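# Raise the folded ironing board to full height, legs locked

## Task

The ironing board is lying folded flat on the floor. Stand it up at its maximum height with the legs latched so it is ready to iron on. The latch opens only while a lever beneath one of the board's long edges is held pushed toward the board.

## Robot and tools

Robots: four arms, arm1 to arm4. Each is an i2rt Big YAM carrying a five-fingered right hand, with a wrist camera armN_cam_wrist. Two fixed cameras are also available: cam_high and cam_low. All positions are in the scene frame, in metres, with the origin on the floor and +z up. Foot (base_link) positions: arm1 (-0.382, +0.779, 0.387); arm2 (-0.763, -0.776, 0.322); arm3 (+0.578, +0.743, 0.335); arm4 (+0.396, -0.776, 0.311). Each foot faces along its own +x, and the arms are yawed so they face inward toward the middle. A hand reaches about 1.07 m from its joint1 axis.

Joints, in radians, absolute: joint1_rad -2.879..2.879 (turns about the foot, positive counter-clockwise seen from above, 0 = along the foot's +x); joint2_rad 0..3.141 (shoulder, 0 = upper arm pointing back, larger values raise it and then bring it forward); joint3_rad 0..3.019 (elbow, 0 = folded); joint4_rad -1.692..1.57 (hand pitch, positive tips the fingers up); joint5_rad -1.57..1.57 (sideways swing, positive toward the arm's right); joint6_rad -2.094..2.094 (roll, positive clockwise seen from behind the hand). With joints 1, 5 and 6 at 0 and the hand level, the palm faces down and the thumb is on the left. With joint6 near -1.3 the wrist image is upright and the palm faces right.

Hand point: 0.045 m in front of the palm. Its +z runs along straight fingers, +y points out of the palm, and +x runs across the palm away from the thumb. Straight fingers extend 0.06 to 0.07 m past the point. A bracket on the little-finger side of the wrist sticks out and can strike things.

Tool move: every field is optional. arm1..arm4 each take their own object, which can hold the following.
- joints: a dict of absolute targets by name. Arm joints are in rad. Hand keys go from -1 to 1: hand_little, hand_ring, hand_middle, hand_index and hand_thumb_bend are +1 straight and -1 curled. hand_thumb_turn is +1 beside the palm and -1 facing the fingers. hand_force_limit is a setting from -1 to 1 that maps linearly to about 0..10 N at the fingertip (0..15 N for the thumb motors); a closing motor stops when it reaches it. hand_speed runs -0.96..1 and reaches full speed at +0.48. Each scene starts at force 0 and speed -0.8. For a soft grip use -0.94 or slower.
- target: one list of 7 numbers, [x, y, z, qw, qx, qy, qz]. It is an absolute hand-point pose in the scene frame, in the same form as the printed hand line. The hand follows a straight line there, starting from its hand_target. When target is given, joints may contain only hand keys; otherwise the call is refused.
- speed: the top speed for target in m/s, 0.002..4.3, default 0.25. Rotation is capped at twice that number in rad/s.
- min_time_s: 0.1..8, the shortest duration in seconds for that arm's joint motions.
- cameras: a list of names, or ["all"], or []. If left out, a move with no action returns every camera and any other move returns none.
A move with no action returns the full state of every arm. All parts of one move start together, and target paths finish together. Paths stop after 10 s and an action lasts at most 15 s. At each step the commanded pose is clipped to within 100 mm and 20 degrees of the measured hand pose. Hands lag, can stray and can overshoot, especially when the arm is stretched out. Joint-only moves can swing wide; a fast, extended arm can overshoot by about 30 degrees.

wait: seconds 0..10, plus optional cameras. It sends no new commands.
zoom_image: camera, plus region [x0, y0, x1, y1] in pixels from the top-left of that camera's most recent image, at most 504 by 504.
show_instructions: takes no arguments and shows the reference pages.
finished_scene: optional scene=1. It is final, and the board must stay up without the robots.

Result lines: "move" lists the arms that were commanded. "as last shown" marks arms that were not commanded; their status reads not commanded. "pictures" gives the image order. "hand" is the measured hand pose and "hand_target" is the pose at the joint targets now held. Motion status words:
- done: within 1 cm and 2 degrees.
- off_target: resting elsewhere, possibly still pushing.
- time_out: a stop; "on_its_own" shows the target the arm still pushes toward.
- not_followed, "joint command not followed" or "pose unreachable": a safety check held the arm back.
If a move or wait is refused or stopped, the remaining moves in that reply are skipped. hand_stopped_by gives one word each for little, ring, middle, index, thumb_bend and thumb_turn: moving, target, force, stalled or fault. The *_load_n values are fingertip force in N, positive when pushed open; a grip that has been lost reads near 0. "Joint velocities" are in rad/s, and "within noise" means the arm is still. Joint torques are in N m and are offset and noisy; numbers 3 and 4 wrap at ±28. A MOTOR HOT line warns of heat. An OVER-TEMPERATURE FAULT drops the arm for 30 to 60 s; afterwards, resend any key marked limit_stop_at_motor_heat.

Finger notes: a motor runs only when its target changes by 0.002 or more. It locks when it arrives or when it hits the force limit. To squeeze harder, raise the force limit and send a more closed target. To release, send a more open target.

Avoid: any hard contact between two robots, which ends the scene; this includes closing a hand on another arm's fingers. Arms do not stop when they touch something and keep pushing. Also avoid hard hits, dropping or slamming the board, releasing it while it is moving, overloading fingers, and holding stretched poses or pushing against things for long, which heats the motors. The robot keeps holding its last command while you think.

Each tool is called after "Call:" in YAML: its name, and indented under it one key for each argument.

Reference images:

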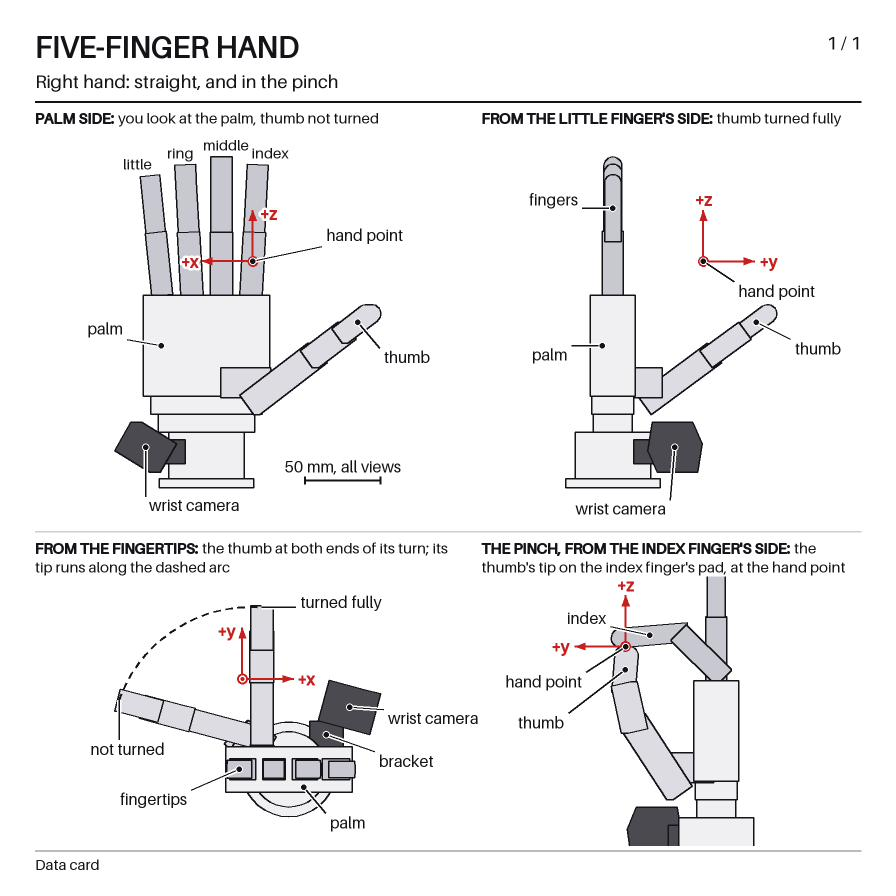

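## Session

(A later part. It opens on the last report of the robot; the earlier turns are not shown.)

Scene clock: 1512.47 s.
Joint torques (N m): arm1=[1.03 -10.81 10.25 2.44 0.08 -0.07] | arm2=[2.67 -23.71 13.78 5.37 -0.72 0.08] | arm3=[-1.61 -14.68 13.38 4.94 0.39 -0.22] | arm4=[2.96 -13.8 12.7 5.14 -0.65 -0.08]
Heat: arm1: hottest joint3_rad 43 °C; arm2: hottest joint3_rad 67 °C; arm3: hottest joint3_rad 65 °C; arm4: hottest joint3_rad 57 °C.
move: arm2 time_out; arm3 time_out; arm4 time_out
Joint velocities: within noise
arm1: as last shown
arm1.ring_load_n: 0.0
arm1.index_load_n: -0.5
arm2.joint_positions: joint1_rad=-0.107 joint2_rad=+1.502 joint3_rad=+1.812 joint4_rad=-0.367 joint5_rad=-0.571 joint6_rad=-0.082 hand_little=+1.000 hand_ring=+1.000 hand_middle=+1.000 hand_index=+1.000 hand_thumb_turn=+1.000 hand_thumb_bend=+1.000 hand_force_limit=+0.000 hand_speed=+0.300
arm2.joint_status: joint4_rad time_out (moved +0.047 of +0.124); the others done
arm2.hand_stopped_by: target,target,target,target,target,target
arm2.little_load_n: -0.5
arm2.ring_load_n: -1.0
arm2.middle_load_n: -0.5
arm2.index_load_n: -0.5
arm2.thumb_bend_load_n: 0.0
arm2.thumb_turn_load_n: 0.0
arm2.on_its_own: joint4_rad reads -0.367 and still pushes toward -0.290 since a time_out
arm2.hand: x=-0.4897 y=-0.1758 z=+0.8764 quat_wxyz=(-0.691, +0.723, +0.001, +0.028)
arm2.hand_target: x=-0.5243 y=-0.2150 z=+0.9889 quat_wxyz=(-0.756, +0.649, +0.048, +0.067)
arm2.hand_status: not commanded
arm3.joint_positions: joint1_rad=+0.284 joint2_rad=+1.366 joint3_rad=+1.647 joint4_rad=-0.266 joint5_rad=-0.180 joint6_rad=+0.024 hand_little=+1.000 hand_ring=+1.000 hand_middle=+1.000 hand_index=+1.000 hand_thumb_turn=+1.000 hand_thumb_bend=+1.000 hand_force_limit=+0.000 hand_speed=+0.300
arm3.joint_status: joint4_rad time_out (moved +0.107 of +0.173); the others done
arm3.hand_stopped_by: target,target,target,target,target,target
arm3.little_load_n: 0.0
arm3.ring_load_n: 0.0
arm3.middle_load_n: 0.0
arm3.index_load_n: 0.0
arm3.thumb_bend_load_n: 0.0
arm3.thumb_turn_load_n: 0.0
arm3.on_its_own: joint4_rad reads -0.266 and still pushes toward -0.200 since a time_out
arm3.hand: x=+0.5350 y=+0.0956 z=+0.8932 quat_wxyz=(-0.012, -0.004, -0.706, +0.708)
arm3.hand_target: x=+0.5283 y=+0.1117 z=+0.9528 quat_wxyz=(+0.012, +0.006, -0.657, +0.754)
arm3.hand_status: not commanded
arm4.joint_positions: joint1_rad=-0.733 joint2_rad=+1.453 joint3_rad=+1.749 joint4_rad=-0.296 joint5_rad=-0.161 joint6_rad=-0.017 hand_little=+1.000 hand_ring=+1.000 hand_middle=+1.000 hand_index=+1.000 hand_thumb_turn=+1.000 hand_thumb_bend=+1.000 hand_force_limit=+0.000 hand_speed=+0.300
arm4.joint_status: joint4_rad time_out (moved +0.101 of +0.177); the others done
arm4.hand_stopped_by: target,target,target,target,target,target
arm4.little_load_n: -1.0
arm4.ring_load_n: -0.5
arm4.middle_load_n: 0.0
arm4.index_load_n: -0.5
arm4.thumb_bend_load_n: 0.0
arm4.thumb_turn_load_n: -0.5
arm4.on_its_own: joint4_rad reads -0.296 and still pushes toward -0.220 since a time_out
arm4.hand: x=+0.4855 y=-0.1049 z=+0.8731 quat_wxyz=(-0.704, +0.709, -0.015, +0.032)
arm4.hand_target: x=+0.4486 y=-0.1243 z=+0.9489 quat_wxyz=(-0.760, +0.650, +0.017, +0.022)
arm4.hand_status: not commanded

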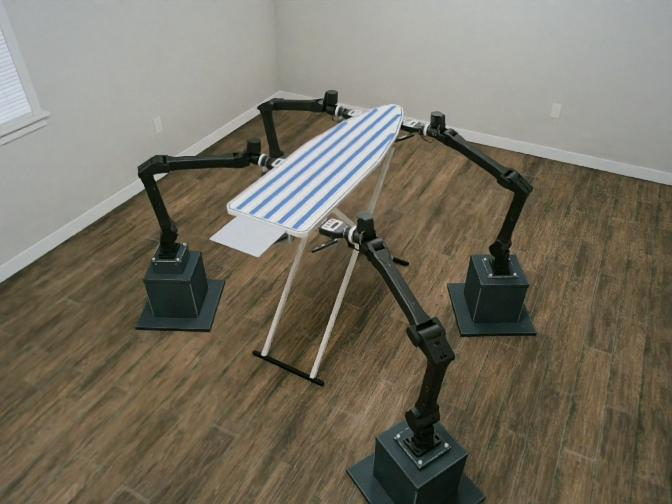

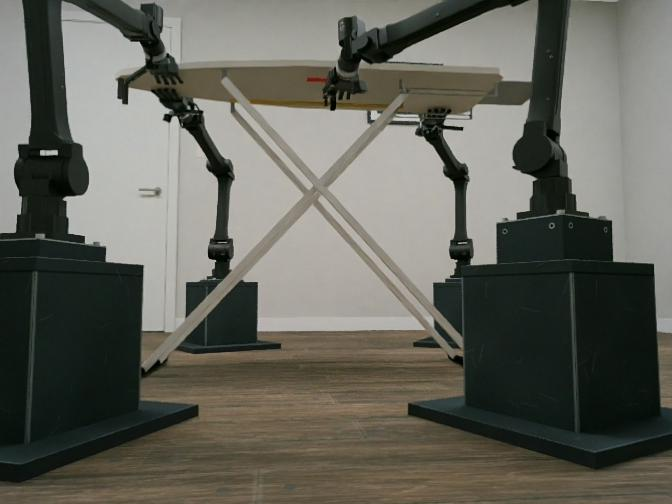

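Call:
move:
  arm2: {"joints": {"joint1_rad": -0.107, "joint2_rad": 1.440, "joint3_rad": 1.825, "joint4_rad": -0.32, "joint6_rad": -0.07}, "min_time_s": 3}
  arm3: {"joints": {"joint1_rad": 0.284, "joint2_rad": 1.350, "joint3_rad": 1.655, "joint4_rad": -0.23}, "min_time_s": 3}
  arm4: {"joints": {"joint1_rad": -0.73, "joint2_rad": 1.430, "joint3_rad": 1.765, "joint4_rad": -0.25}, "min_time_s": 3}
  cameras: ["cam_high", "cam_low"]

Call:
zoom_image:
  camera: "cam_low"
  region: [280, 40, 480, 120]

Scene clock: 1527.60 s.
Joint torques (N m): arm1=[1.14 -10.81 10.26 2.48 0.08 -0.09] | arm2=[2.67 -18.9 11.74 4.12 -0.57 0.04] | arm3=[-2.08 -12.4 13.22 3.71 0.5 -0.2] | arm4=[1.79 -11.99 12.36 3.88 -0.33 -0.07]
Heat: arm1: hottest joint3_rad 41 °C; arm2: hottest joint3_rad 62 °C; arm3: hottest joint3_rad 63 °C; arm4: hottest joint3_rad 55 °C.
move: arm2 done; arm3 done; arm4 done
Joint velocities: within noise
arm1: as last shown
arm1.index_load_n: 0.0
arm2.joint_positions: joint1_rad=-0.109 joint2_rad=+1.500 joint3_rad=+1.789 joint4_rad=-0.367 joint5_rad=-0.573 joint6_rad=-0.082 hand_little=+1.000 hand_ring=+1.000 hand_middle=+1.000 hand_index=+1.000 hand_thumb_turn=+1.000 hand_thumb_bend=+1.000 hand_force_limit=+0.000 hand_speed=+0.300
arm2.joint_status: all done
arm2.hand_stopped_by: target,target,target,target,target,target
arm2.little_load_n: 0.0
arm2.ring_load_n: 0.0
arm2.middle_load_n: -0.5
arm2.index_load_n: -0.5
arm2.thumb_bend_load_n: 0.0
arm2.thumb_turn_load_n: 0.0
arm2.hand: x=-0.4887 y=-0.1766 z=+0.8642 quat_wxyz=(-0.684, +0.729, -0.003, +0.024)
arm2.hand_target: x=-0.5075 y=-0.1978 z=+0.9328 quat_wxyz=(-0.726, +0.686, +0.024, +0.045)
arm2.hand_status: not commanded
arm3.joint_positions: joint1_rad=+0.300 joint2_rad=+1.361 joint3_rad=+1.624 joint4_rad=-0.266 joint5_rad=-0.182 joint6_rad=+0.022 hand_little=+1.000 hand_ring=+1.000 hand_middle=+1.000 hand_index=+1.000 hand_thumb_turn=+1.000 hand_thumb_bend=+1.000 hand_force_limit=+0.000 hand_speed=+0.300
arm3.joint_status: all done
arm3.hand_stopped_by: target,target,target,target,target,target
arm3.little_load_n: -0.5
arm3.ring_load_n: 0.0
arm3.middle_load_n: 0.0
arm3.index_load_n: 0.0
arm3.thumb_bend_load_n: 0.0
arm3.thumb_turn_load_n: -0.5
arm3.hand: x=+0.5459 y=+0.0965 z=+0.8821 quat_wxyz=(-0.019, +0.002, -0.712, +0.702)
arm3.hand_target: x=+0.5329 y=+0.1010 z=+0.9170 quat_wxyz=(+0.003, +0.005, -0.685, +0.729)
arm3.hand_status: not commanded
arm4.joint_positions: joint1_rad=-0.754 joint2_rad=+1.452 joint3_rad=+1.729 joint4_rad=-0.296 joint5_rad=-0.170 joint6_rad=-0.019 hand_little=+1.000 hand_ring=+1.000 hand_middle=+1.000 hand_index=+1.000 hand_thumb_turn=+1.000 hand_thumb_bend=+1.000 hand_force_limit=+0.000 hand_speed=+0.300
arm4.joint_status: all done
arm4.hand_stopped_by: target,target,target,target,target,target
arm4.little_load_n: 0.0
arm4.ring_load_n: 0.0
arm4.middle_load_n: 0.0
arm4.index_load_n: 0.0
arm4.thumb_bend_load_n: 0.0
arm4.thumb_turn_load_n: 0.0
arm4.hand: x=+0.4981 y=-0.1068 z=+0.8612 quat_wxyz=(-0.697, +0.715, -0.021, +0.036)
arm4.hand_target: x=+0.4780 y=-0.1138 z=+0.9099 quat_wxyz=(-0.733, +0.679, -0.001, +0.032)
arm4.hand_status: not commanded

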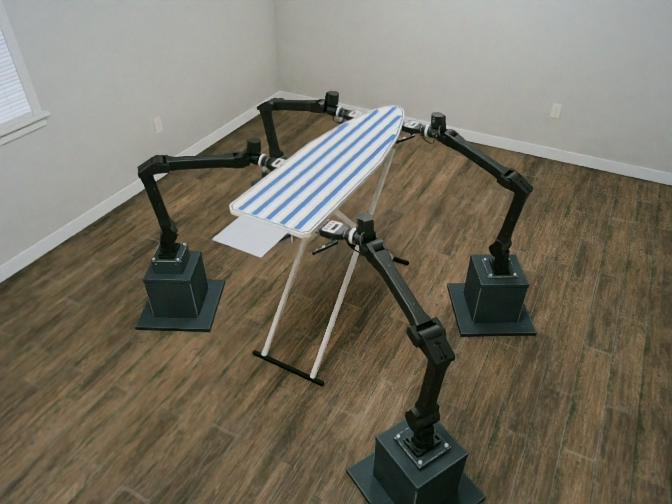

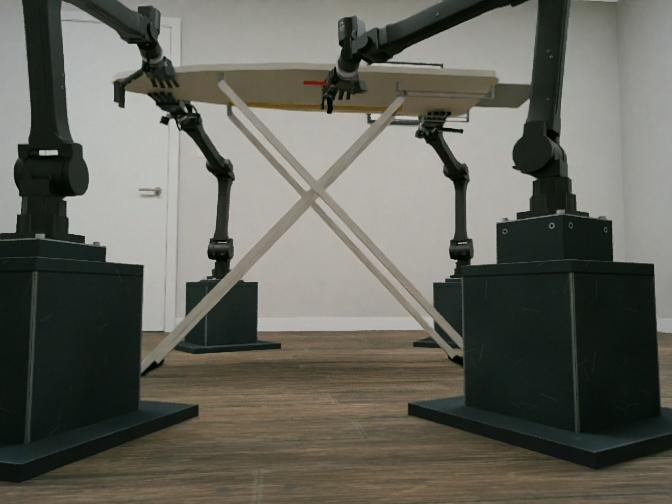

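Scaled by 2.520.

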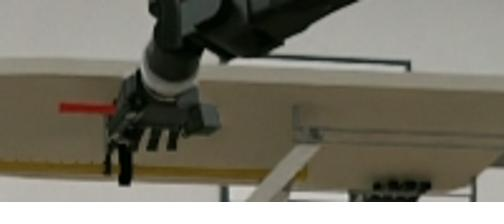

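Call:
move:
  arm2: {"joints": {"joint1_rad": -0.112, "joint2_rad": 1.470, "joint3_rad": 1.790, "joint4_rad": -0.32}, "min_time_s": 3}
  arm3: {"joints": {"joint1_rad": 0.300, "joint2_rad": 1.360, "joint3_rad": 1.625, "joint4_rad": -0.23}, "min_time_s": 3}
  arm4: {"joints": {"joint1_rad": -0.755, "joint2_rad": 1.445, "joint3_rad": 1.735, "joint4_rad": -0.26}, "min_time_s": 3}
  cameras: ["cam_high", "cam_low"]

Call:
zoom_image:
  camera: "cam_low"
  region: [280, 40, 480, 120]

Scene clock: 1539.90 s.
Joint torques (N m): arm1=[1.2 -10.87 10.26 2.48 0.09 -0.09] | arm2=[1.44 -16.62 10.36 3.69 -0.32 0.09] | arm3=[-0.79 -11.46 11.04 3.62 0.4 -0.11] | arm4=[0.15 -10.64 10.21 3.47 -0.09 -0.08]
Heat: arm1: hottest joint3_rad 40 °C; arm2: hottest joint3_rad 60 °C; arm3: hottest joint3_rad 60 °C; arm4: hottest joint3_rad 52 °C.
move: arm2 done; arm3 done; arm4 done
Joint velocities: within noise
arm1: as last shown
arm1.little_load_n: -0.5
arm1.thumb_bend_load_n: -0.5
arm2.joint_positions: joint1_rad=-0.109 joint2_rad=+1.499 joint3_rad=+1.778 joint4_rad=-0.353 joint5_rad=-0.579 joint6_rad=-0.082 hand_little=+1.000 hand_ring=+1.000 hand_middle=+1.000 hand_index=+1.000 hand_thumb_turn=+1.000 hand_thumb_bend=+1.000 hand_force_limit=+0.000 hand_speed=+0.300
arm2.joint_status: all done
arm2.hand_stopped_by: target,target,target,target,target,target
arm2.little_load_n: 0.0
arm2.ring_load_n: 0.0
arm2.middle_load_n: 0.0
arm2.index_load_n: -0.5
arm2.thumb_bend_load_n: 0.0
arm2.thumb_turn_load_n: -0.5
arm2.hand: x=-0.4894 y=-0.1758 z=+0.8614 quat_wxyz=(-0.686, +0.728, +0.000, +0.023)
arm2.hand_target: x=-0.4954 y=-0.1853 z=+0.8942 quat_wxyz=(-0.708, +0.706, +0.010, +0.033)
arm2.hand_status: not commanded
arm3.joint_positions: joint1_rad=+0.300 joint2_rad=+1.361 joint3_rad=+1.619 joint4_rad=-0.264 joint5_rad=-0.180 joint6_rad=+0.012 hand_little=+1.000 hand_ring=+1.000 hand_middle=+1.000 hand_index=+1.000 hand_thumb_turn=+1.000 hand_thumb_bend=+1.000 hand_force_limit=+0.000 hand_speed=+0.300
arm3.joint_status: all done
arm3.hand_stopped_by: target,target,target,target,target,target
arm3.little_load_n: 0.0
arm3.ring_load_n: 0.0
arm3.middle_load_n: 0.0
arm3.index_load_n: -0.5
arm3.thumb_bend_load_n: 0.0
arm3.thumb_turn_load_n: -0.5
arm3.hand: x=+0.5451 y=+0.0961 z=+0.8793 quat_wxyz=(-0.015, +0.004, -0.713, +0.701)
arm3.hand_target: x=+0.5421 y=+0.0944 z=+0.8917 quat_wxyz=(-0.005, +0.008, -0.699, +0.715)
arm3.hand_status: not commanded
arm4.joint_positions: joint1_rad=-0.757 joint2_rad=+1.452 joint3_rad=+1.726 joint4_rad=-0.296 joint5_rad=-0.177 joint6_rad=-0.019 hand_little=+1.000 hand_ring=+1.000 hand_middle=+1.000 hand_index=+1.000 hand_thumb_turn=+1.000 hand_thumb_bend=+1.000 hand_force_limit=+0.000 hand_speed=+0.300
arm4.joint_status: all done
arm4.hand_stopped_by: target,target,target,target,target,target
arm4.little_load_n: 0.0
arm4.ring_load_n: -0.5
arm4.middle_load_n: 0.0
arm4.index_load_n: 0.0
arm4.thumb_bend_load_n: 0.0
arm4.thumb_turn_load_n: -0.5
arm4.hand: x=+0.4991 y=-0.1071 z=+0.8594 quat_wxyz=(-0.697, +0.716, -0.020, +0.034)
arm4.hand_target: x=+0.4967 y=-0.1080 z=+0.8790 quat_wxyz=(-0.715, +0.698, -0.013, +0.037)
arm4.hand_status: not commanded

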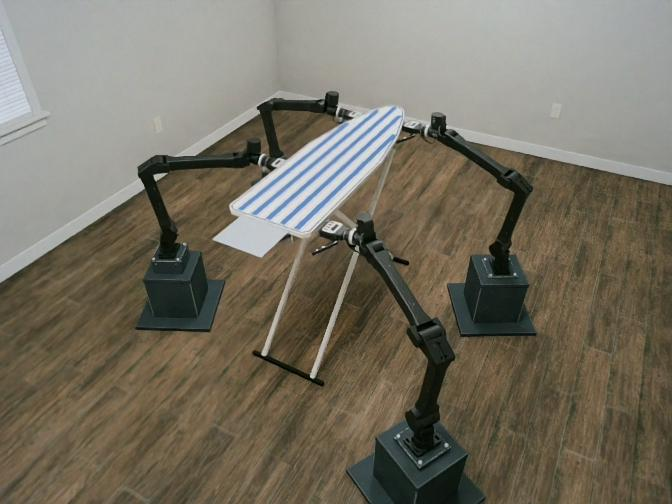

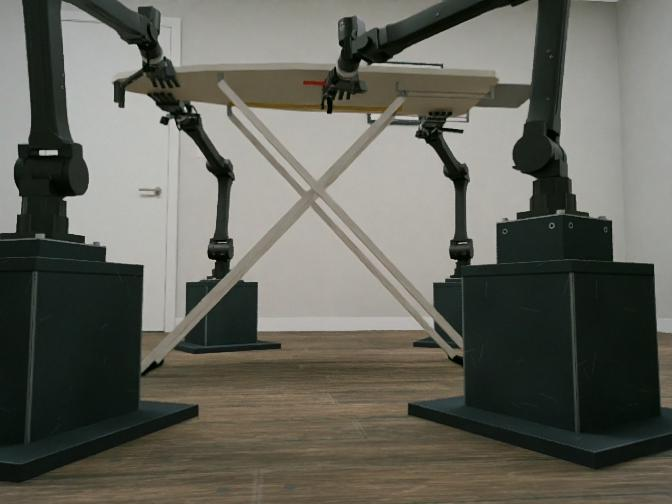

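Scaled by 2.520.

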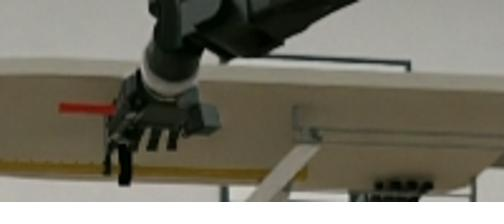

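Call:
move:
  arm1: {"target": [-0.10, 0.42, 0.63, 0.4031, 0.5811, 0.4031, -0.5811], "speed": 0.2}
  cameras: ["arm1_cam_wrist"]

Scene clock: 1580.23 s.
Joint torques (N m): arm1=[1.67 -7.47 6.41 1.02 0.06 0.17] | arm2=[0.62 -16.85 10.06 3.56 -0.3 0.09] | arm3=[-0.79 -11.46 11.04 3.62 0.4 -0.1] | arm4=[0.03 -10.87 10.15 3.43 -0.11 -0.08]
Heat: arm1: hottest joint3_rad 37 °C; arm2: hottest joint3_rad 52 °C; arm3: hottest joint3_rad 55 °C; arm4: hottest joint3_rad 47 °C.
move: arm1 done
Joint velocities: within noise
arm1.joint_positions: joint1_rad=+0.635 joint2_rad=+1.443 joint3_rad=+0.482 joint4_rad=+0.977 joint5_rad=+1.444 joint6_rad=+1.518 hand_little=+1.000 hand_ring=+1.000 hand_middle=+1.000 hand_index=+1.000 hand_thumb_turn=+1.000 hand_thumb_bend=-1.000 hand_force_limit=+0.000 hand_speed=+0.300
arm1.joint_status: not commanded
arm1.hand_stopped_by: target,target,target,target,target,target
arm1.little_load_n: 0.0
arm1.ring_load_n: 0.0
arm1.middle_load_n: 0.0
arm1.index_load_n: 0.0
arm1.thumb_bend_load_n: 0.0
arm1.thumb_turn_load_n: 0.0
arm1.hand: x=-0.1030 y=+0.4170 z=+0.6207 quat_wxyz=(-0.392, -0.577, -0.409, +0.588)
arm1.hand_target: x=-0.1001 y=+0.4200 z=+0.6300 quat_wxyz=(-0.403, -0.581, -0.403, +0.581)
arm1.hand_status: done (0.010 m and 1.7 deg from the pose sent, 0.283 m and 88.0 deg at the start)
arm2, arm3, arm4: as last shown
arm2.index_load_n: 0.0
arm3.index_load_n: 0.0
arm3.thumb_turn_load_n: 0.0
arm4.ring_load_n: 0.0
arm1_cam_wrist: T_world_to_cam=[[0.8989, -0.35792, -0.25272, 0.39987], [0.3913, 0.39626, 0.83058, -0.63594], [-0.19714, -0.8455, 0.49625, 0.14022]] pos_world=[-0.08296, 0.51367, 0.55968]

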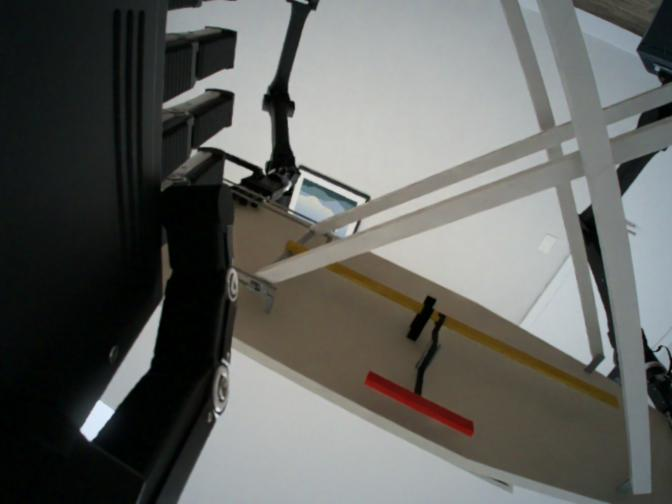

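Call:
zoom_image:
  camera: "arm1_cam_wrist"
  region: [380, 270, 500, 370]

Call:
zoom_image:
  camera: "arm1_cam_wrist"
  region: [230, 200, 400, 340]

Call:
zoom_image:
  camera: "arm1_cam_wrist"
  region: [260, 220, 660, 430]

Scaled by 4.200 from the camera's image (finer frame: 960x720).

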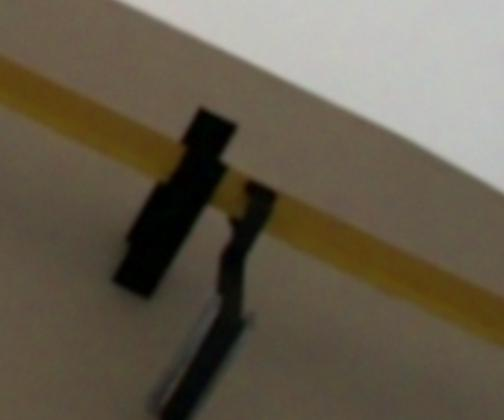

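Scaled by 2.965 from the camera's image (finer frame: 960x720).

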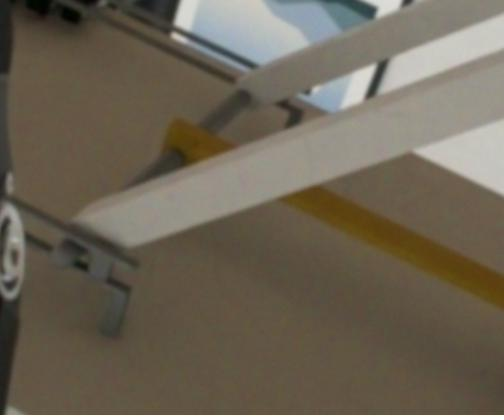

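Scaled by 1.260 from the camera's image (finer frame: 960x720).

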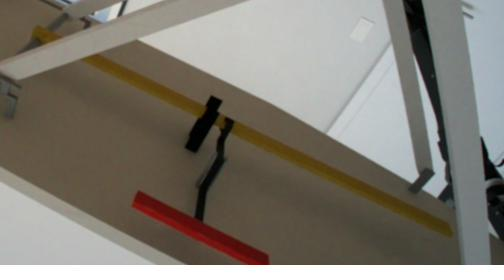

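Call:
move:
  arm1: {"target": [-0.17, 0.36, 0.69, 0.4031, 0.5811, 0.4031, -0.5811], "speed": 0.15}
  cameras: ["arm1_cam_wrist"]

Call:
zoom_image:
  camera: "arm1_cam_wrist"
  region: [220, 180, 520, 400]

Scene clock: 1594.30 s.
Joint torques (N m): arm1=[0.5 -5.36 9.94 1.26 -0.08 0.17] | arm2=[1.08 -16.38 10.25 3.45 -0.31 0.06] | arm3=[-0.79 -11.52 11.04 3.62 0.4 -0.1] | arm4=[0.09 -10.81 10.22 3.44 -0.1 -0.07]
Heat: arm1: hottest joint3_rad 36 °C; arm2: hottest joint3_rad 51 °C; arm3: hottest joint3_rad 53 °C; arm4: hottest joint3_rad 46 °C.
move: arm1 off_target
Joint velocities: within noise
arm1.joint_positions: joint1_rad=+0.375 joint2_rad=+1.182 joint3_rad=+0.479 joint4_rad=+0.684 joint5_rad=+1.172 joint6_rad=+1.541 hand_little=+1.000 hand_ring=+1.000 hand_middle=+1.000 hand_index=+1.000 hand_thumb_turn=+1.000 hand_thumb_bend=-1.000 hand_force_limit=+0.000 hand_speed=+0.300
arm1.joint_status: not commanded
arm1.hand_stopped_by: target,target,target,target,target,target
arm1.little_load_n: 0.0
arm1.ring_load_n: 0.0
arm1.middle_load_n: 0.0
arm1.index_load_n: 0.0
arm1.thumb_bend_load_n: 0.0
arm1.thumb_turn_load_n: 0.0
arm1.hand: x=-0.1714 y=+0.3646 z=+0.6734 quat_wxyz=(-0.391, -0.576, -0.417, +0.585)
arm1.hand_target: x=-0.1703 y=+0.3604 z=+0.6900 quat_wxyz=(-0.403, -0.581, -0.403, +0.581)
arm1.hand_status: off_target (0.017 m and 2.3 deg from the pose sent, 0.112 m and 1.7 deg at the start)
arm2, arm3, arm4: as last shown
arm2.index_load_n: -0.5
arm1_cam_wrist: T_world_to_cam=[[0.9015, -0.34454, -0.26191, 0.45772], [0.39143, 0.39093, 0.83304, -0.63207], [-0.18463, -0.8535, 0.48728, 0.06736]] pos_world=[-0.15278, 0.46229, 0.6136]

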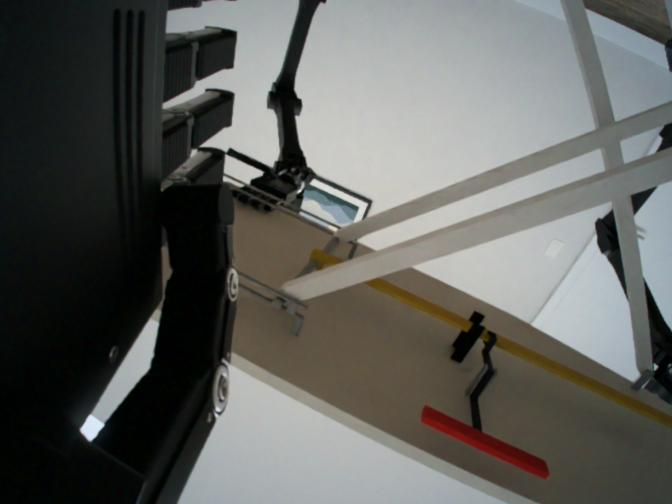

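Scaled by 1.680 from the camera's image (finer frame: 960x720).

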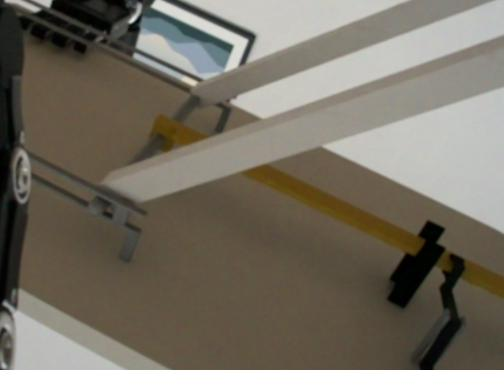

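Call:
zoom_image:
  camera: "arm1_cam_wrist"
  region: [230, 250, 330, 350]

Call:
zoom_image:
  camera: "arm1_cam_wrist"
  region: [300, 210, 380, 290]

Call:
zoom_image:
  camera: "arm1_cam_wrist"
  region: [430, 290, 520, 380]

Scaled by 5.040 from the camera's image (finer frame: 960x720).

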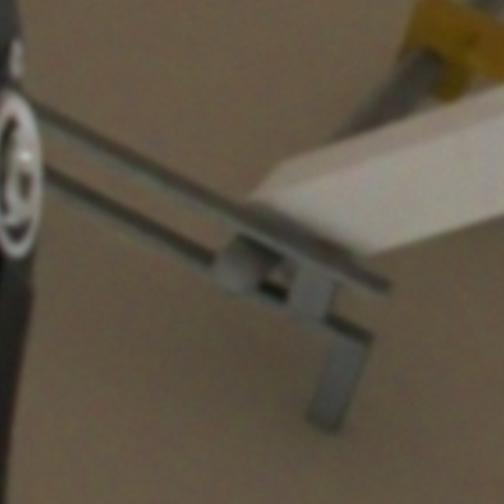

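Scaled by 6.300 from the camera's image (finer frame: 960x720).

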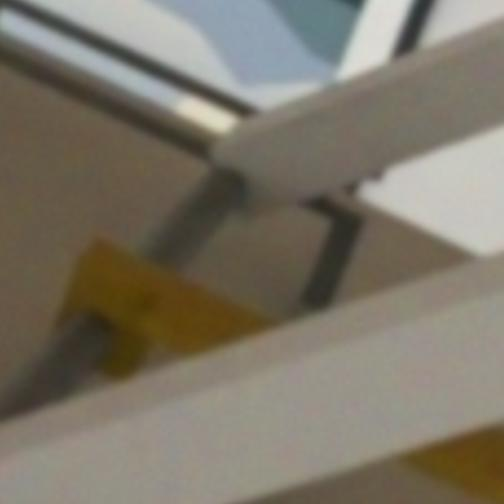

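Scaled by 5.600 from the camera's image (finer frame: 960x720).

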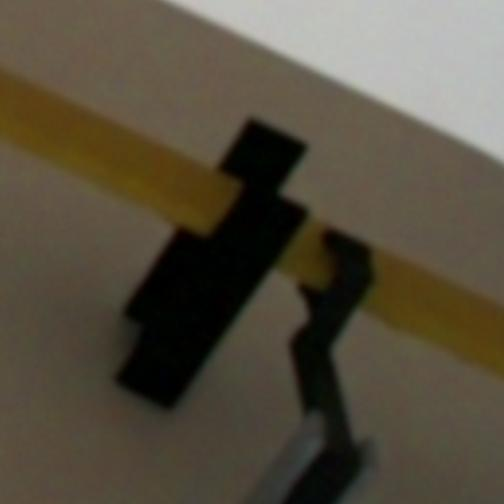

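Call:
move:
  arm2: {"target": [-0.4954, -0.1853, 0.835, 0.708, -0.706, -0.010, -0.033], "speed": 0.03}
  arm3: {"target": [0.5421, 0.0944, 0.845, -0.005, 0.008, -0.699, 0.715], "speed": 0.03}
  arm4: {"target": [0.4967, -0.108, 0.825, 0.715, -0.698, 0.013, -0.037], "speed": 0.03}
  cameras: ["arm1_cam_wrist", "arm3_cam_wrist", "cam_high", "cam_low"]

Call:
zoom_image:
  camera: "arm1_cam_wrist"
  region: [220, 180, 520, 400]

Scene clock: 1620.17 s.
Joint torques (N m): arm1=[0.32 -5.42 9.98 1.31 -0.07 0.16] | arm2=[1.03 -15.74 9.73 3.04 -0.1 0.06] | arm3=[-0.79 -13.16 10.97 3.22 0.1 -0.06] | arm4=[0.15 -12.4 9.92 2.81 0.01 -0.08]
Heat: arm1: hottest joint3_rad 35 °C; arm2: hottest joint3_rad 50 °C; arm3: hottest joint3_rad 51 °C; arm4: hottest joint3_rad 44 °C.
move: arm2 off_target; arm3 off_target; arm4 off_target
Joint velocities: within noise
arm1: as last shown
arm1.joint_positions: joint1_rad=+0.375 joint2_rad=+1.182 joint3_rad=+0.479 joint4_rad=+0.684 joint5_rad=+1.172 joint6_rad=+1.542 hand_little=+1.000 hand_ring=+1.000 hand_middle=+1.000 hand_index=+1.000 hand_thumb_turn=+1.000 hand_thumb_bend=-1.000 hand_force_limit=+0.000 hand_speed=+0.300
arm1.hand: x=-0.1714 y=+0.3646 z=+0.6735 quat_wxyz=(-0.391, -0.576, -0.417, +0.585)
arm2.joint_positions: joint1_rad=-0.109 joint2_rad=+1.443 joint3_rad=+1.587 joint4_rad=-0.179 joint5_rad=-0.584 joint6_rad=-0.081 hand_little=+1.000 hand_ring=+1.000 hand_middle=+1.000 hand_index=+1.000 hand_thumb_turn=+1.000 hand_thumb_bend=+1.000 hand_force_limit=+0.000 hand_speed=+0.300
arm2.joint_status: not commanded
arm2.hand_stopped_by: target,target,target,target,target,target
arm2.little_load_n: 0.0
arm2.ring_load_n: 0.0
arm2.middle_load_n: 0.0
arm2.index_load_n: 0.0
arm2.thumb_bend_load_n: 0.0
arm2.thumb_turn_load_n: -0.5
arm2.hand: x=-0.4951 y=-0.1820 z=+0.8214 quat_wxyz=(-0.697, +0.716, +0.008, +0.029)
arm2.hand_target: x=-0.4955 y=-0.1855 z=+0.8350 quat_wxyz=(-0.708, +0.706, +0.010, +0.033)
arm2.hand_status: off_target (0.014 m and 1.8 deg from the pose sent, 0.029 m and 4.0 deg at the start)
arm3.joint_positions: joint1_rad=+0.300 joint2_rad=+1.354 joint3_rad=+1.475 joint4_rad=-0.131 joint5_rad=-0.174 joint6_rad=+0.008 hand_little=+1.000 hand_ring=+1.000 hand_middle=+1.000 hand_index=+1.000 hand_thumb_turn=+1.000 hand_thumb_bend=+1.000 hand_force_limit=+0.000 hand_speed=+0.300
arm3.joint_status: not commanded
arm3.hand_stopped_by: target,target,target,target,target,target
arm3.little_load_n: -0.5
arm3.ring_load_n: 0.0
arm3.middle_load_n: 0.0
arm3.index_load_n: 0.0
arm3.thumb_bend_load_n: 0.0
arm3.thumb_turn_load_n: 0.0
arm3.hand: x=+0.5427 y=+0.0895 z=+0.8258 quat_wxyz=(-0.012, +0.004, -0.715, +0.699)
arm3.hand_target: x=+0.5421 y=+0.0947 z=+0.8449 quat_wxyz=(-0.005, +0.008, -0.699, +0.715)
arm3.hand_status: off_target (0.020 m and 2.7 deg from the pose sent, 0.034 m and 2.6 deg at the start)
arm4.joint_positions: joint1_rad=-0.757 joint2_rad=+1.438 joint3_rad=+1.553 joint4_rad=-0.134 joint5_rad=-0.179 joint6_rad=-0.019 hand_little=+1.000 hand_ring=+1.000 hand_middle=+1.000 hand_index=+1.000 hand_thumb_turn=+1.000 hand_thumb_bend=+1.000 hand_force_limit=+0.000 hand_speed=+0.300
arm4.joint_status: not commanded
arm4.hand_stopped_by: target,target,target,target,target,target
arm4.little_load_n: 0.0
arm4.ring_load_n: 0.0
arm4.middle_load_n: 0.0
arm4.index_load_n: 0.0
arm4.thumb_bend_load_n: 0.0
arm4.thumb_turn_load_n: 0.0
arm4.hand: x=+0.5007 y=-0.1012 z=+0.8009 quat_wxyz=(-0.698, +0.715, -0.019, +0.034)
arm4.hand_target: x=+0.4968 y=-0.1084 z=+0.8247 quat_wxyz=(-0.715, +0.698, -0.013, +0.037)
arm4.hand_status: off_target (0.025 m and 2.9 deg from the pose sent, 0.034 m and 3.1 deg at the start)
arm1_cam_wrist: T_world_to_cam=[[0.90168, -0.34457, -0.26122, 0.4573], [0.39086, 0.39116, 0.8332, -0.63232], [-0.18492, -0.85338, 0.48738, 0.06712]] pos_world=[-0.15278, 0.46219, 0.61359]
arm3_cam_wrist: T_world_to_cam=[[-0.20463, 0.04092, -0.97798, 0.91375], [0.82682, 0.542, -0.15032, -0.37237], [0.52392, -0.83938, -0.14474, 0.02876]] pos_world=[0.47979, 0.18857, 0.84182]

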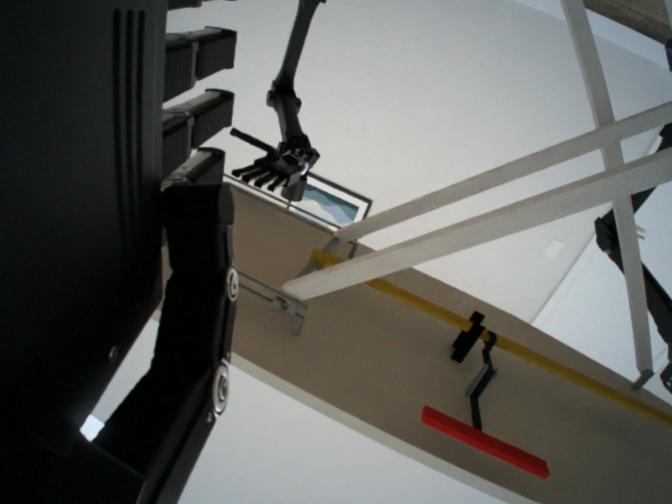

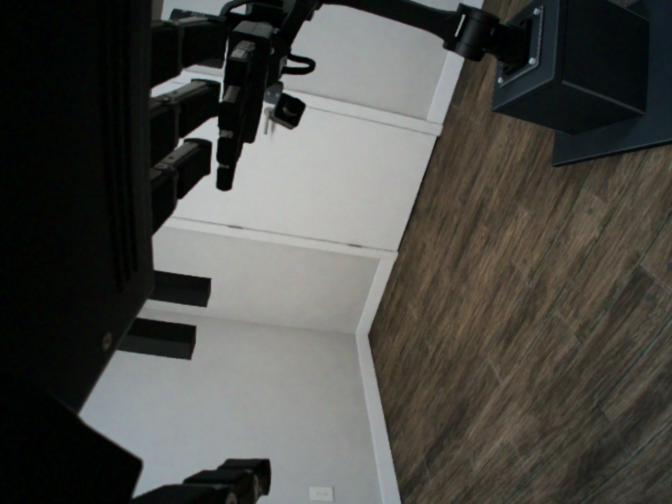

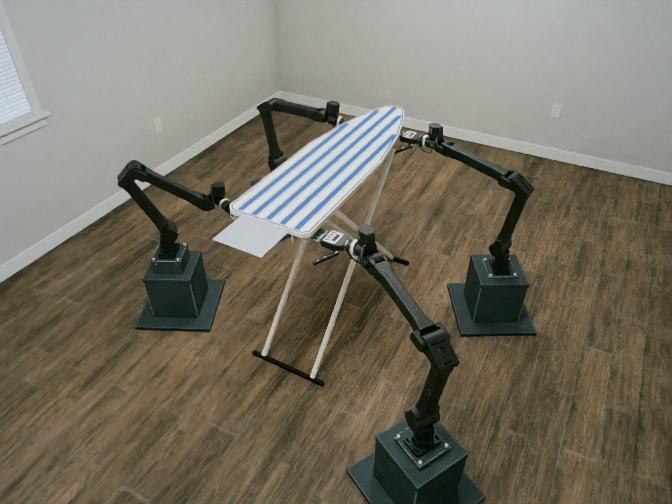

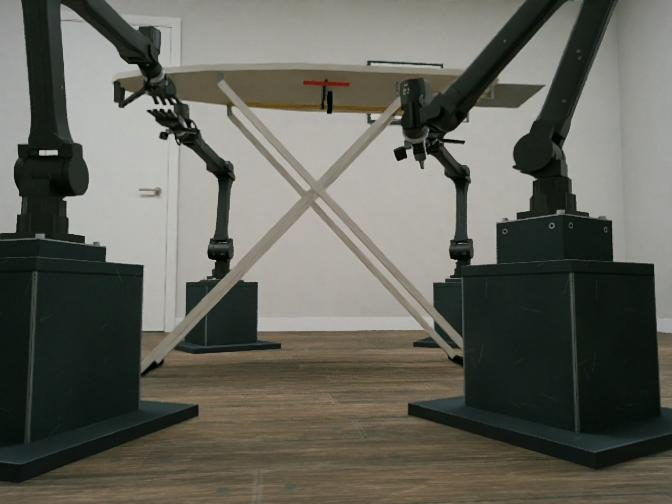

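Scaled by 1.680 from the camera's image (finer frame: 960x720).

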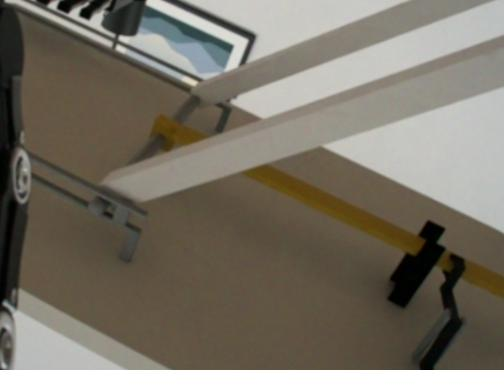

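Call:
move:
  arm1: {"target": [-0.20, 0.50, 0.66, 0.4031, 0.5811, 0.4031, -0.5811], "speed": 0.1}
  arm2: {"target": [-0.52, -0.38, 0.82, 0.708, -0.706, -0.010, -0.033], "speed": 0.1}
  arm3: {"target": [0.545, 0.30, 0.83, -0.005, 0.008, -0.699, 0.715], "speed": 0.1}
  arm4: {"target": [0.48, -0.32, 0.81, 0.715, -0.698, 0.013, -0.037], "speed": 0.1}
  cameras: ["arm1_cam_wrist", "cam_high", "cam_low"]

Scene clock: 1628.83 s.
Joint torques (N m): arm1=[1.61 -1.61 7.91 1.24 0.06 -0.04] | arm2=[1.49 -6.95 9.59 1.26 -0.12 0.19] | arm3=[-2.08 -3.55 10.65 1.83 -0.21 -0.01] | arm4=[-0.91 -3.66 9.72 1.66 -0.03 -0.05]
Heat: arm1: hottest joint3_rad 35 °C; arm2: hottest joint3_rad 49 °C; arm3: hottest joint3_rad 50 °C; arm4: hottest joint3_rad 44 °C.
move: arm1 done; arm2 done; arm3 done; arm4 done
Joint velocities: within noise
arm1.joint_positions: joint1_rad=+0.754 joint2_rad=+0.872 joint3_rad=+0.232 joint4_rad=+0.684 joint5_rad=+1.561 joint6_rad=+1.523 hand_little=+1.000 hand_ring=+1.000 hand_middle=+1.000 hand_index=+1.000 hand_thumb_turn=+1.000 hand_thumb_bend=-1.000 hand_force_limit=+0.000 hand_speed=+0.300
arm1.joint_status: not commanded
arm1.hand_stopped_by: target,target,target,target,target,target
arm1.little_load_n: 0.0
arm1.ring_load_n: 0.0
arm1.middle_load_n: 0.0
arm1.index_load_n: 0.0
arm1.thumb_bend_load_n: 0.0
arm1.thumb_turn_load_n: 0.0
arm1.hand: x=-0.2019 y=+0.4981 z=+0.6581 quat_wxyz=(-0.402, -0.584, -0.400, +0.581)
arm1.hand_target: x=-0.2000 y=+0.5000 z=+0.6600 quat_wxyz=(-0.403, -0.582, -0.404, +0.580)
arm1.hand_status: done (0.003 m and 0.5 deg from the pose sent, 0.139 m and 2.2 deg at the start)
arm2.joint_positions: joint1_rad=-0.386 joint2_rad=+1.018 joint3_rad=+1.204 joint4_rad=-0.178 joint5_rad=-0.870 joint6_rad=-0.081 hand_little=+1.000 hand_ring=+1.000 hand_middle=+1.000 hand_index=+1.000 hand_thumb_turn=+1.000 hand_thumb_bend=+1.000 hand_force_limit=+0.000 hand_speed=+0.300
arm2.joint_status: not commanded
arm2.hand_stopped_by: target,target,target,target,target,target
arm2.little_load_n: 0.0
arm2.ring_load_n: -0.5
arm2.middle_load_n: 0.0
arm2.index_load_n: 0.0
arm2.thumb_bend_load_n: 0.0
arm2.thumb_turn_load_n: 0.0
arm2.hand: x=-0.5231 y=-0.3754 z=+0.8201 quat_wxyz=(-0.710, +0.703, +0.021, +0.036)
arm2.hand_target: x=-0.5201 y=-0.3800 z=+0.8200 quat_wxyz=(-0.708, +0.706, +0.010, +0.033)
arm2.hand_status: done (0.006 m and 1.3 deg from the pose sent, 0.200 m and 1.8 deg at the start)
arm3.joint_positions: joint1_rad=+0.202 joint2_rad=+0.806 joint3_rad=+1.069 joint4_rad=-0.222 joint5_rad=-0.280 joint6_rad=+0.008 hand_little=+1.000 hand_ring=+1.000 hand_middle=+1.000 hand_index=+1.000 hand_thumb_turn=+1.000 hand_thumb_bend=+1.000 hand_force_limit=+0.000 hand_speed=+0.300
arm3.joint_status: not commanded
arm3.hand_stopped_by: target,target,target,target,target,target
arm3.little_load_n: 0.0
arm3.ring_load_n: 0.0
arm3.middle_load_n: 0.0
arm3.index_load_n: 0.0
arm3.thumb_bend_load_n: 0.0
arm3.thumb_turn_load_n: -0.5
arm3.hand: x=+0.5509 y=+0.2981 z=+0.8308 quat_wxyz=(-0.010, +0.011, -0.697, +0.717)
arm3.hand_target: x=+0.5451 y=+0.3000 z=+0.8300 quat_wxyz=(-0.005, +0.008, -0.699, +0.715)
arm3.hand_status: done (0.006 m and 0.8 deg from the pose sent, 0.211 m and 2.7 deg at the start)
arm4.joint_positions: joint1_rad=-0.875 joint2_rad=+0.874 joint3_rad=+1.104 joint4_rad=-0.198 joint5_rad=-0.309 joint6_rad=-0.019 hand_little=+1.000 hand_ring=+1.000 hand_middle=+1.000 hand_index=+1.000 hand_thumb_turn=+1.000 hand_thumb_bend=+1.000 hand_force_limit=+0.000 hand_speed=+0.300
arm4.joint_status: not commanded
arm4.hand_stopped_by: target,target,target,target,target,target
arm4.little_load_n: -0.5
arm4.ring_load_n: 0.0
arm4.middle_load_n: 0.0
arm4.index_load_n: 0.0
arm4.thumb_bend_load_n: 0.0
arm4.thumb_turn_load_n: 0.0
arm4.hand: x=+0.4759 y=-0.3175 z=+0.8084 quat_wxyz=(-0.715, +0.698, -0.009, +0.034)
arm4.hand_target: x=+0.4800 y=-0.3201 z=+0.8100 quat_wxyz=(-0.715, +0.698, -0.013, +0.037)
arm4.hand_status: done (0.005 m and 0.6 deg from the pose sent, 0.220 m and 2.9 deg at the start)
arm1_cam_wrist: T_world_to_cam=[[0.90693, -0.35905, -0.22037, 0.50817], [0.36428, 0.4056, 0.83833, -0.67566], [-0.21162, -0.84058, 0.49864, 0.16375]] pos_world=[-0.1801, 0.59415, 0.59675]

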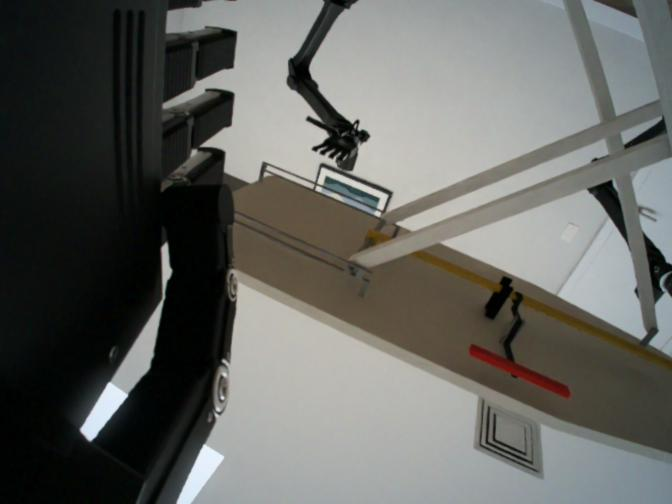

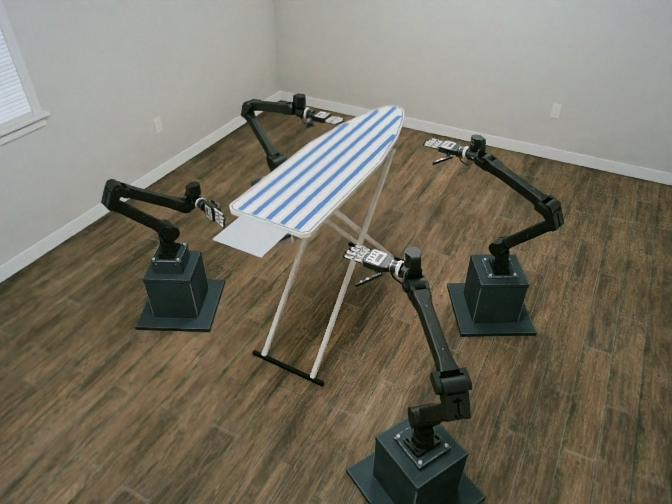

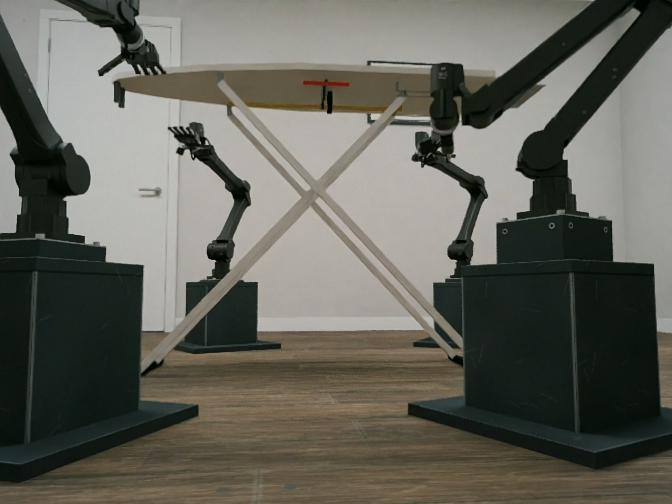

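Call:
zoom_image:
  camera: "arm1_cam_wrist"
  region: [310, 200, 430, 310]

Call:
zoom_image:
  camera: "cam_low"
  region: [210, 60, 530, 130]

Scaled by 4.200 from the camera's image (finer frame: 960x720).

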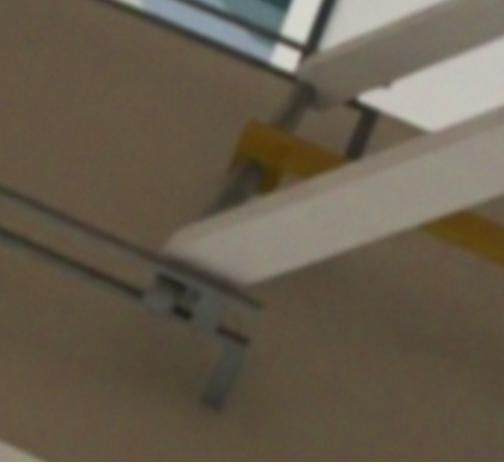

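Scaled by 1.575.

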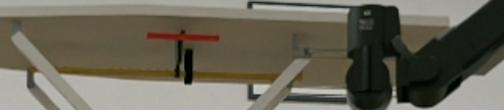

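Call:
move:
  cameras: ["cam_low","cam_high"]

Scene clock: 1641.27 s.
Joint torques (N m): arm1=[1.61 -1.49 7.95 1.21 0.06 -0.06] | arm2=[0.21 -7.24 9.58 1.32 -0.08 0.08] | arm3=[-2.08 -3.55 10.63 1.81 -0.2 -0.01] | arm4=[-0.85 -3.72 9.77 1.62 -0.03 -0.04]
Heat: arm1: hottest joint3_rad 34 °C; arm2: hottest joint3_rad 50 °C; arm3: hottest joint3_rad 49 °C; arm4: hottest joint3_rad 44 °C.
Joint velocities: within noise
arm1.joint_positions: joint1_rad=+0.754 joint2_rad=+0.872 joint3_rad=+0.232 joint4_rad=+0.684 joint5_rad=+1.561 joint6_rad=+1.523 hand_little=+1.000 hand_ring=+1.000 hand_middle=+1.000 hand_index=+1.000 hand_thumb_turn=+1.000 hand_thumb_bend=-1.000 hand_force_limit=+0.000 hand_speed=+0.300
arm1.joint_status: not commanded
arm1.hand_stopped_by: target,target,target,target,target,target
arm1.little_load_n: 0.0
arm1.ring_load_n: 0.0
arm1.middle_load_n: 0.0
arm1.index_load_n: 0.0
arm1.thumb_bend_load_n: 0.0
arm1.thumb_turn_load_n: 0.0
arm1.hand: x=-0.2019 y=+0.4981 z=+0.6581 quat_wxyz=(-0.402, -0.584, -0.401, +0.581) (m; scene frame)
arm1.hand_target: x=-0.2000 y=+0.5000 z=+0.6600 quat_wxyz=(-0.403, -0.582, -0.404, +0.580) (m; scene frame)
arm1.hand_status: done (0.003 m and 0.5 deg from the pose sent, 0.139 m and 2.2 deg at the start)
arm2.joint_positions: joint1_rad=-0.386 joint2_rad=+1.018 joint3_rad=+1.204 joint4_rad=-0.178 joint5_rad=-0.870 joint6_rad=-0.081 hand_little=+1.000 hand_ring=+1.000 hand_middle=+1.000 hand_index=+1.000 hand_thumb_turn=+1.000 hand_thumb_bend=+1.000 hand_force_limit=+0.000 hand_speed=+0.300
arm2.joint_status: not commanded
arm2.hand_stopped_by: target,target,target,target,target,target
arm2.little_load_n: 0.0
arm2.ring_load_n: 0.0
arm2.middle_load_n: 0.0
arm2.index_load_n: 0.0
arm2.thumb_bend_load_n: 0.0
arm2.thumb_turn_load_n: 0.0
arm2.hand: x=-0.5231 y=-0.3754 z=+0.8201 quat_wxyz=(-0.710, +0.703, +0.021, +0.036) (m; scene frame)
arm2.hand_target: x=-0.5201 y=-0.3800 z=+0.8200 quat_wxyz=(-0.708, +0.706, +0.010, +0.033) (m; scene frame)
arm2.hand_status: done (0.006 m and 1.3 deg from the pose sent, 0.200 m and 1.8 deg at the start)
arm3.joint_positions: joint1_rad=+0.202 joint2_rad=+0.806 joint3_rad=+1.069 joint4_rad=-0.222 joint5_rad=-0.280 joint6_rad=+0.008 hand_little=+1.000 hand_ring=+1.000 hand_middle=+1.000 hand_index=+1.000 hand_thumb_turn=+1.000 hand_thumb_bend=+1.000 hand_force_limit=+0.000 hand_speed=+0.300
arm3.joint_status: not commanded
arm3.hand_stopped_by: target,target,target,target,target,target
arm3.little_load_n: 0.0
arm3.ring_load_n: 0.0
arm3.middle_load_n: 0.0
arm3.index_load_n: 0.0
arm3.thumb_bend_load_n: 0.0
arm3.thumb_turn_load_n: -0.5
arm3.hand: x=+0.5509 y=+0.2981 z=+0.8308 quat_wxyz=(-0.010, +0.011, -0.697, +0.717) (m; scene frame)
arm3.hand_target: x=+0.5451 y=+0.3000 z=+0.8300 quat_wxyz=(-0.005, +0.008, -0.699, +0.715) (m; scene frame)
arm3.hand_status: done (0.006 m and 0.8 deg from the pose sent, 0.211 m and 2.7 deg at the start)
arm4.joint_positions: joint1_rad=-0.875 joint2_rad=+0.874 joint3_rad=+1.104 joint4_rad=-0.198 joint5_rad=-0.309 joint6_rad=-0.019 hand_little=+1.000 hand_ring=+1.000 hand_middle=+1.000 hand_index=+1.000 hand_thumb_turn=+1.000 hand_thumb_bend=+1.000 hand_force_limit=+0.000 hand_speed=+0.300
arm4.joint_status: not commanded
arm4.hand_stopped_by: target,target,target,target,target,target
arm4.little_load_n: 0.0
arm4.ring_load_n: 0.0
arm4.middle_load_n: 0.0
arm4.index_load_n: 0.0
arm4.thumb_bend_load_n: 0.0
arm4.thumb_turn_load_n: -0.5
arm4.hand: x=+0.4759 y=-0.3175 z=+0.8084 quat_wxyz=(-0.715, +0.698, -0.009, +0.034) (m; scene frame)
arm4.hand_target: x=+0.4800 y=-0.3201 z=+0.8100 quat_wxyz=(-0.715, +0.698, -0.013, +0.037) (m; scene frame)
arm4.hand_status: done (0.005 m and 0.6 deg from the pose sent, 0.220 m and 2.9 deg at the start)
pictures: cam_high, cam_low

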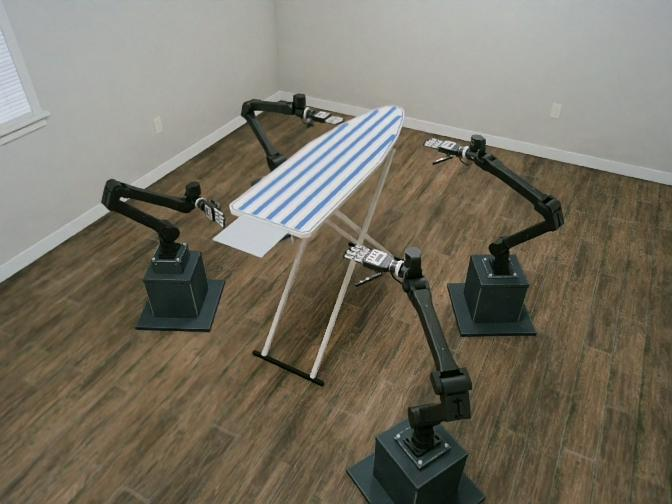

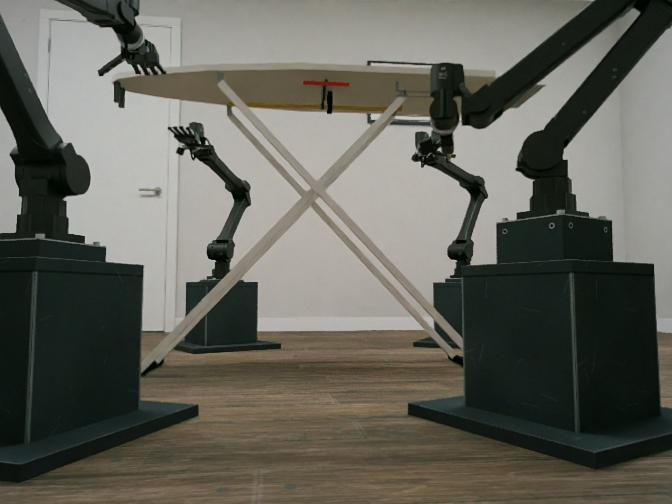

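Call:
finished_scene:

The scene is finished: the task was done.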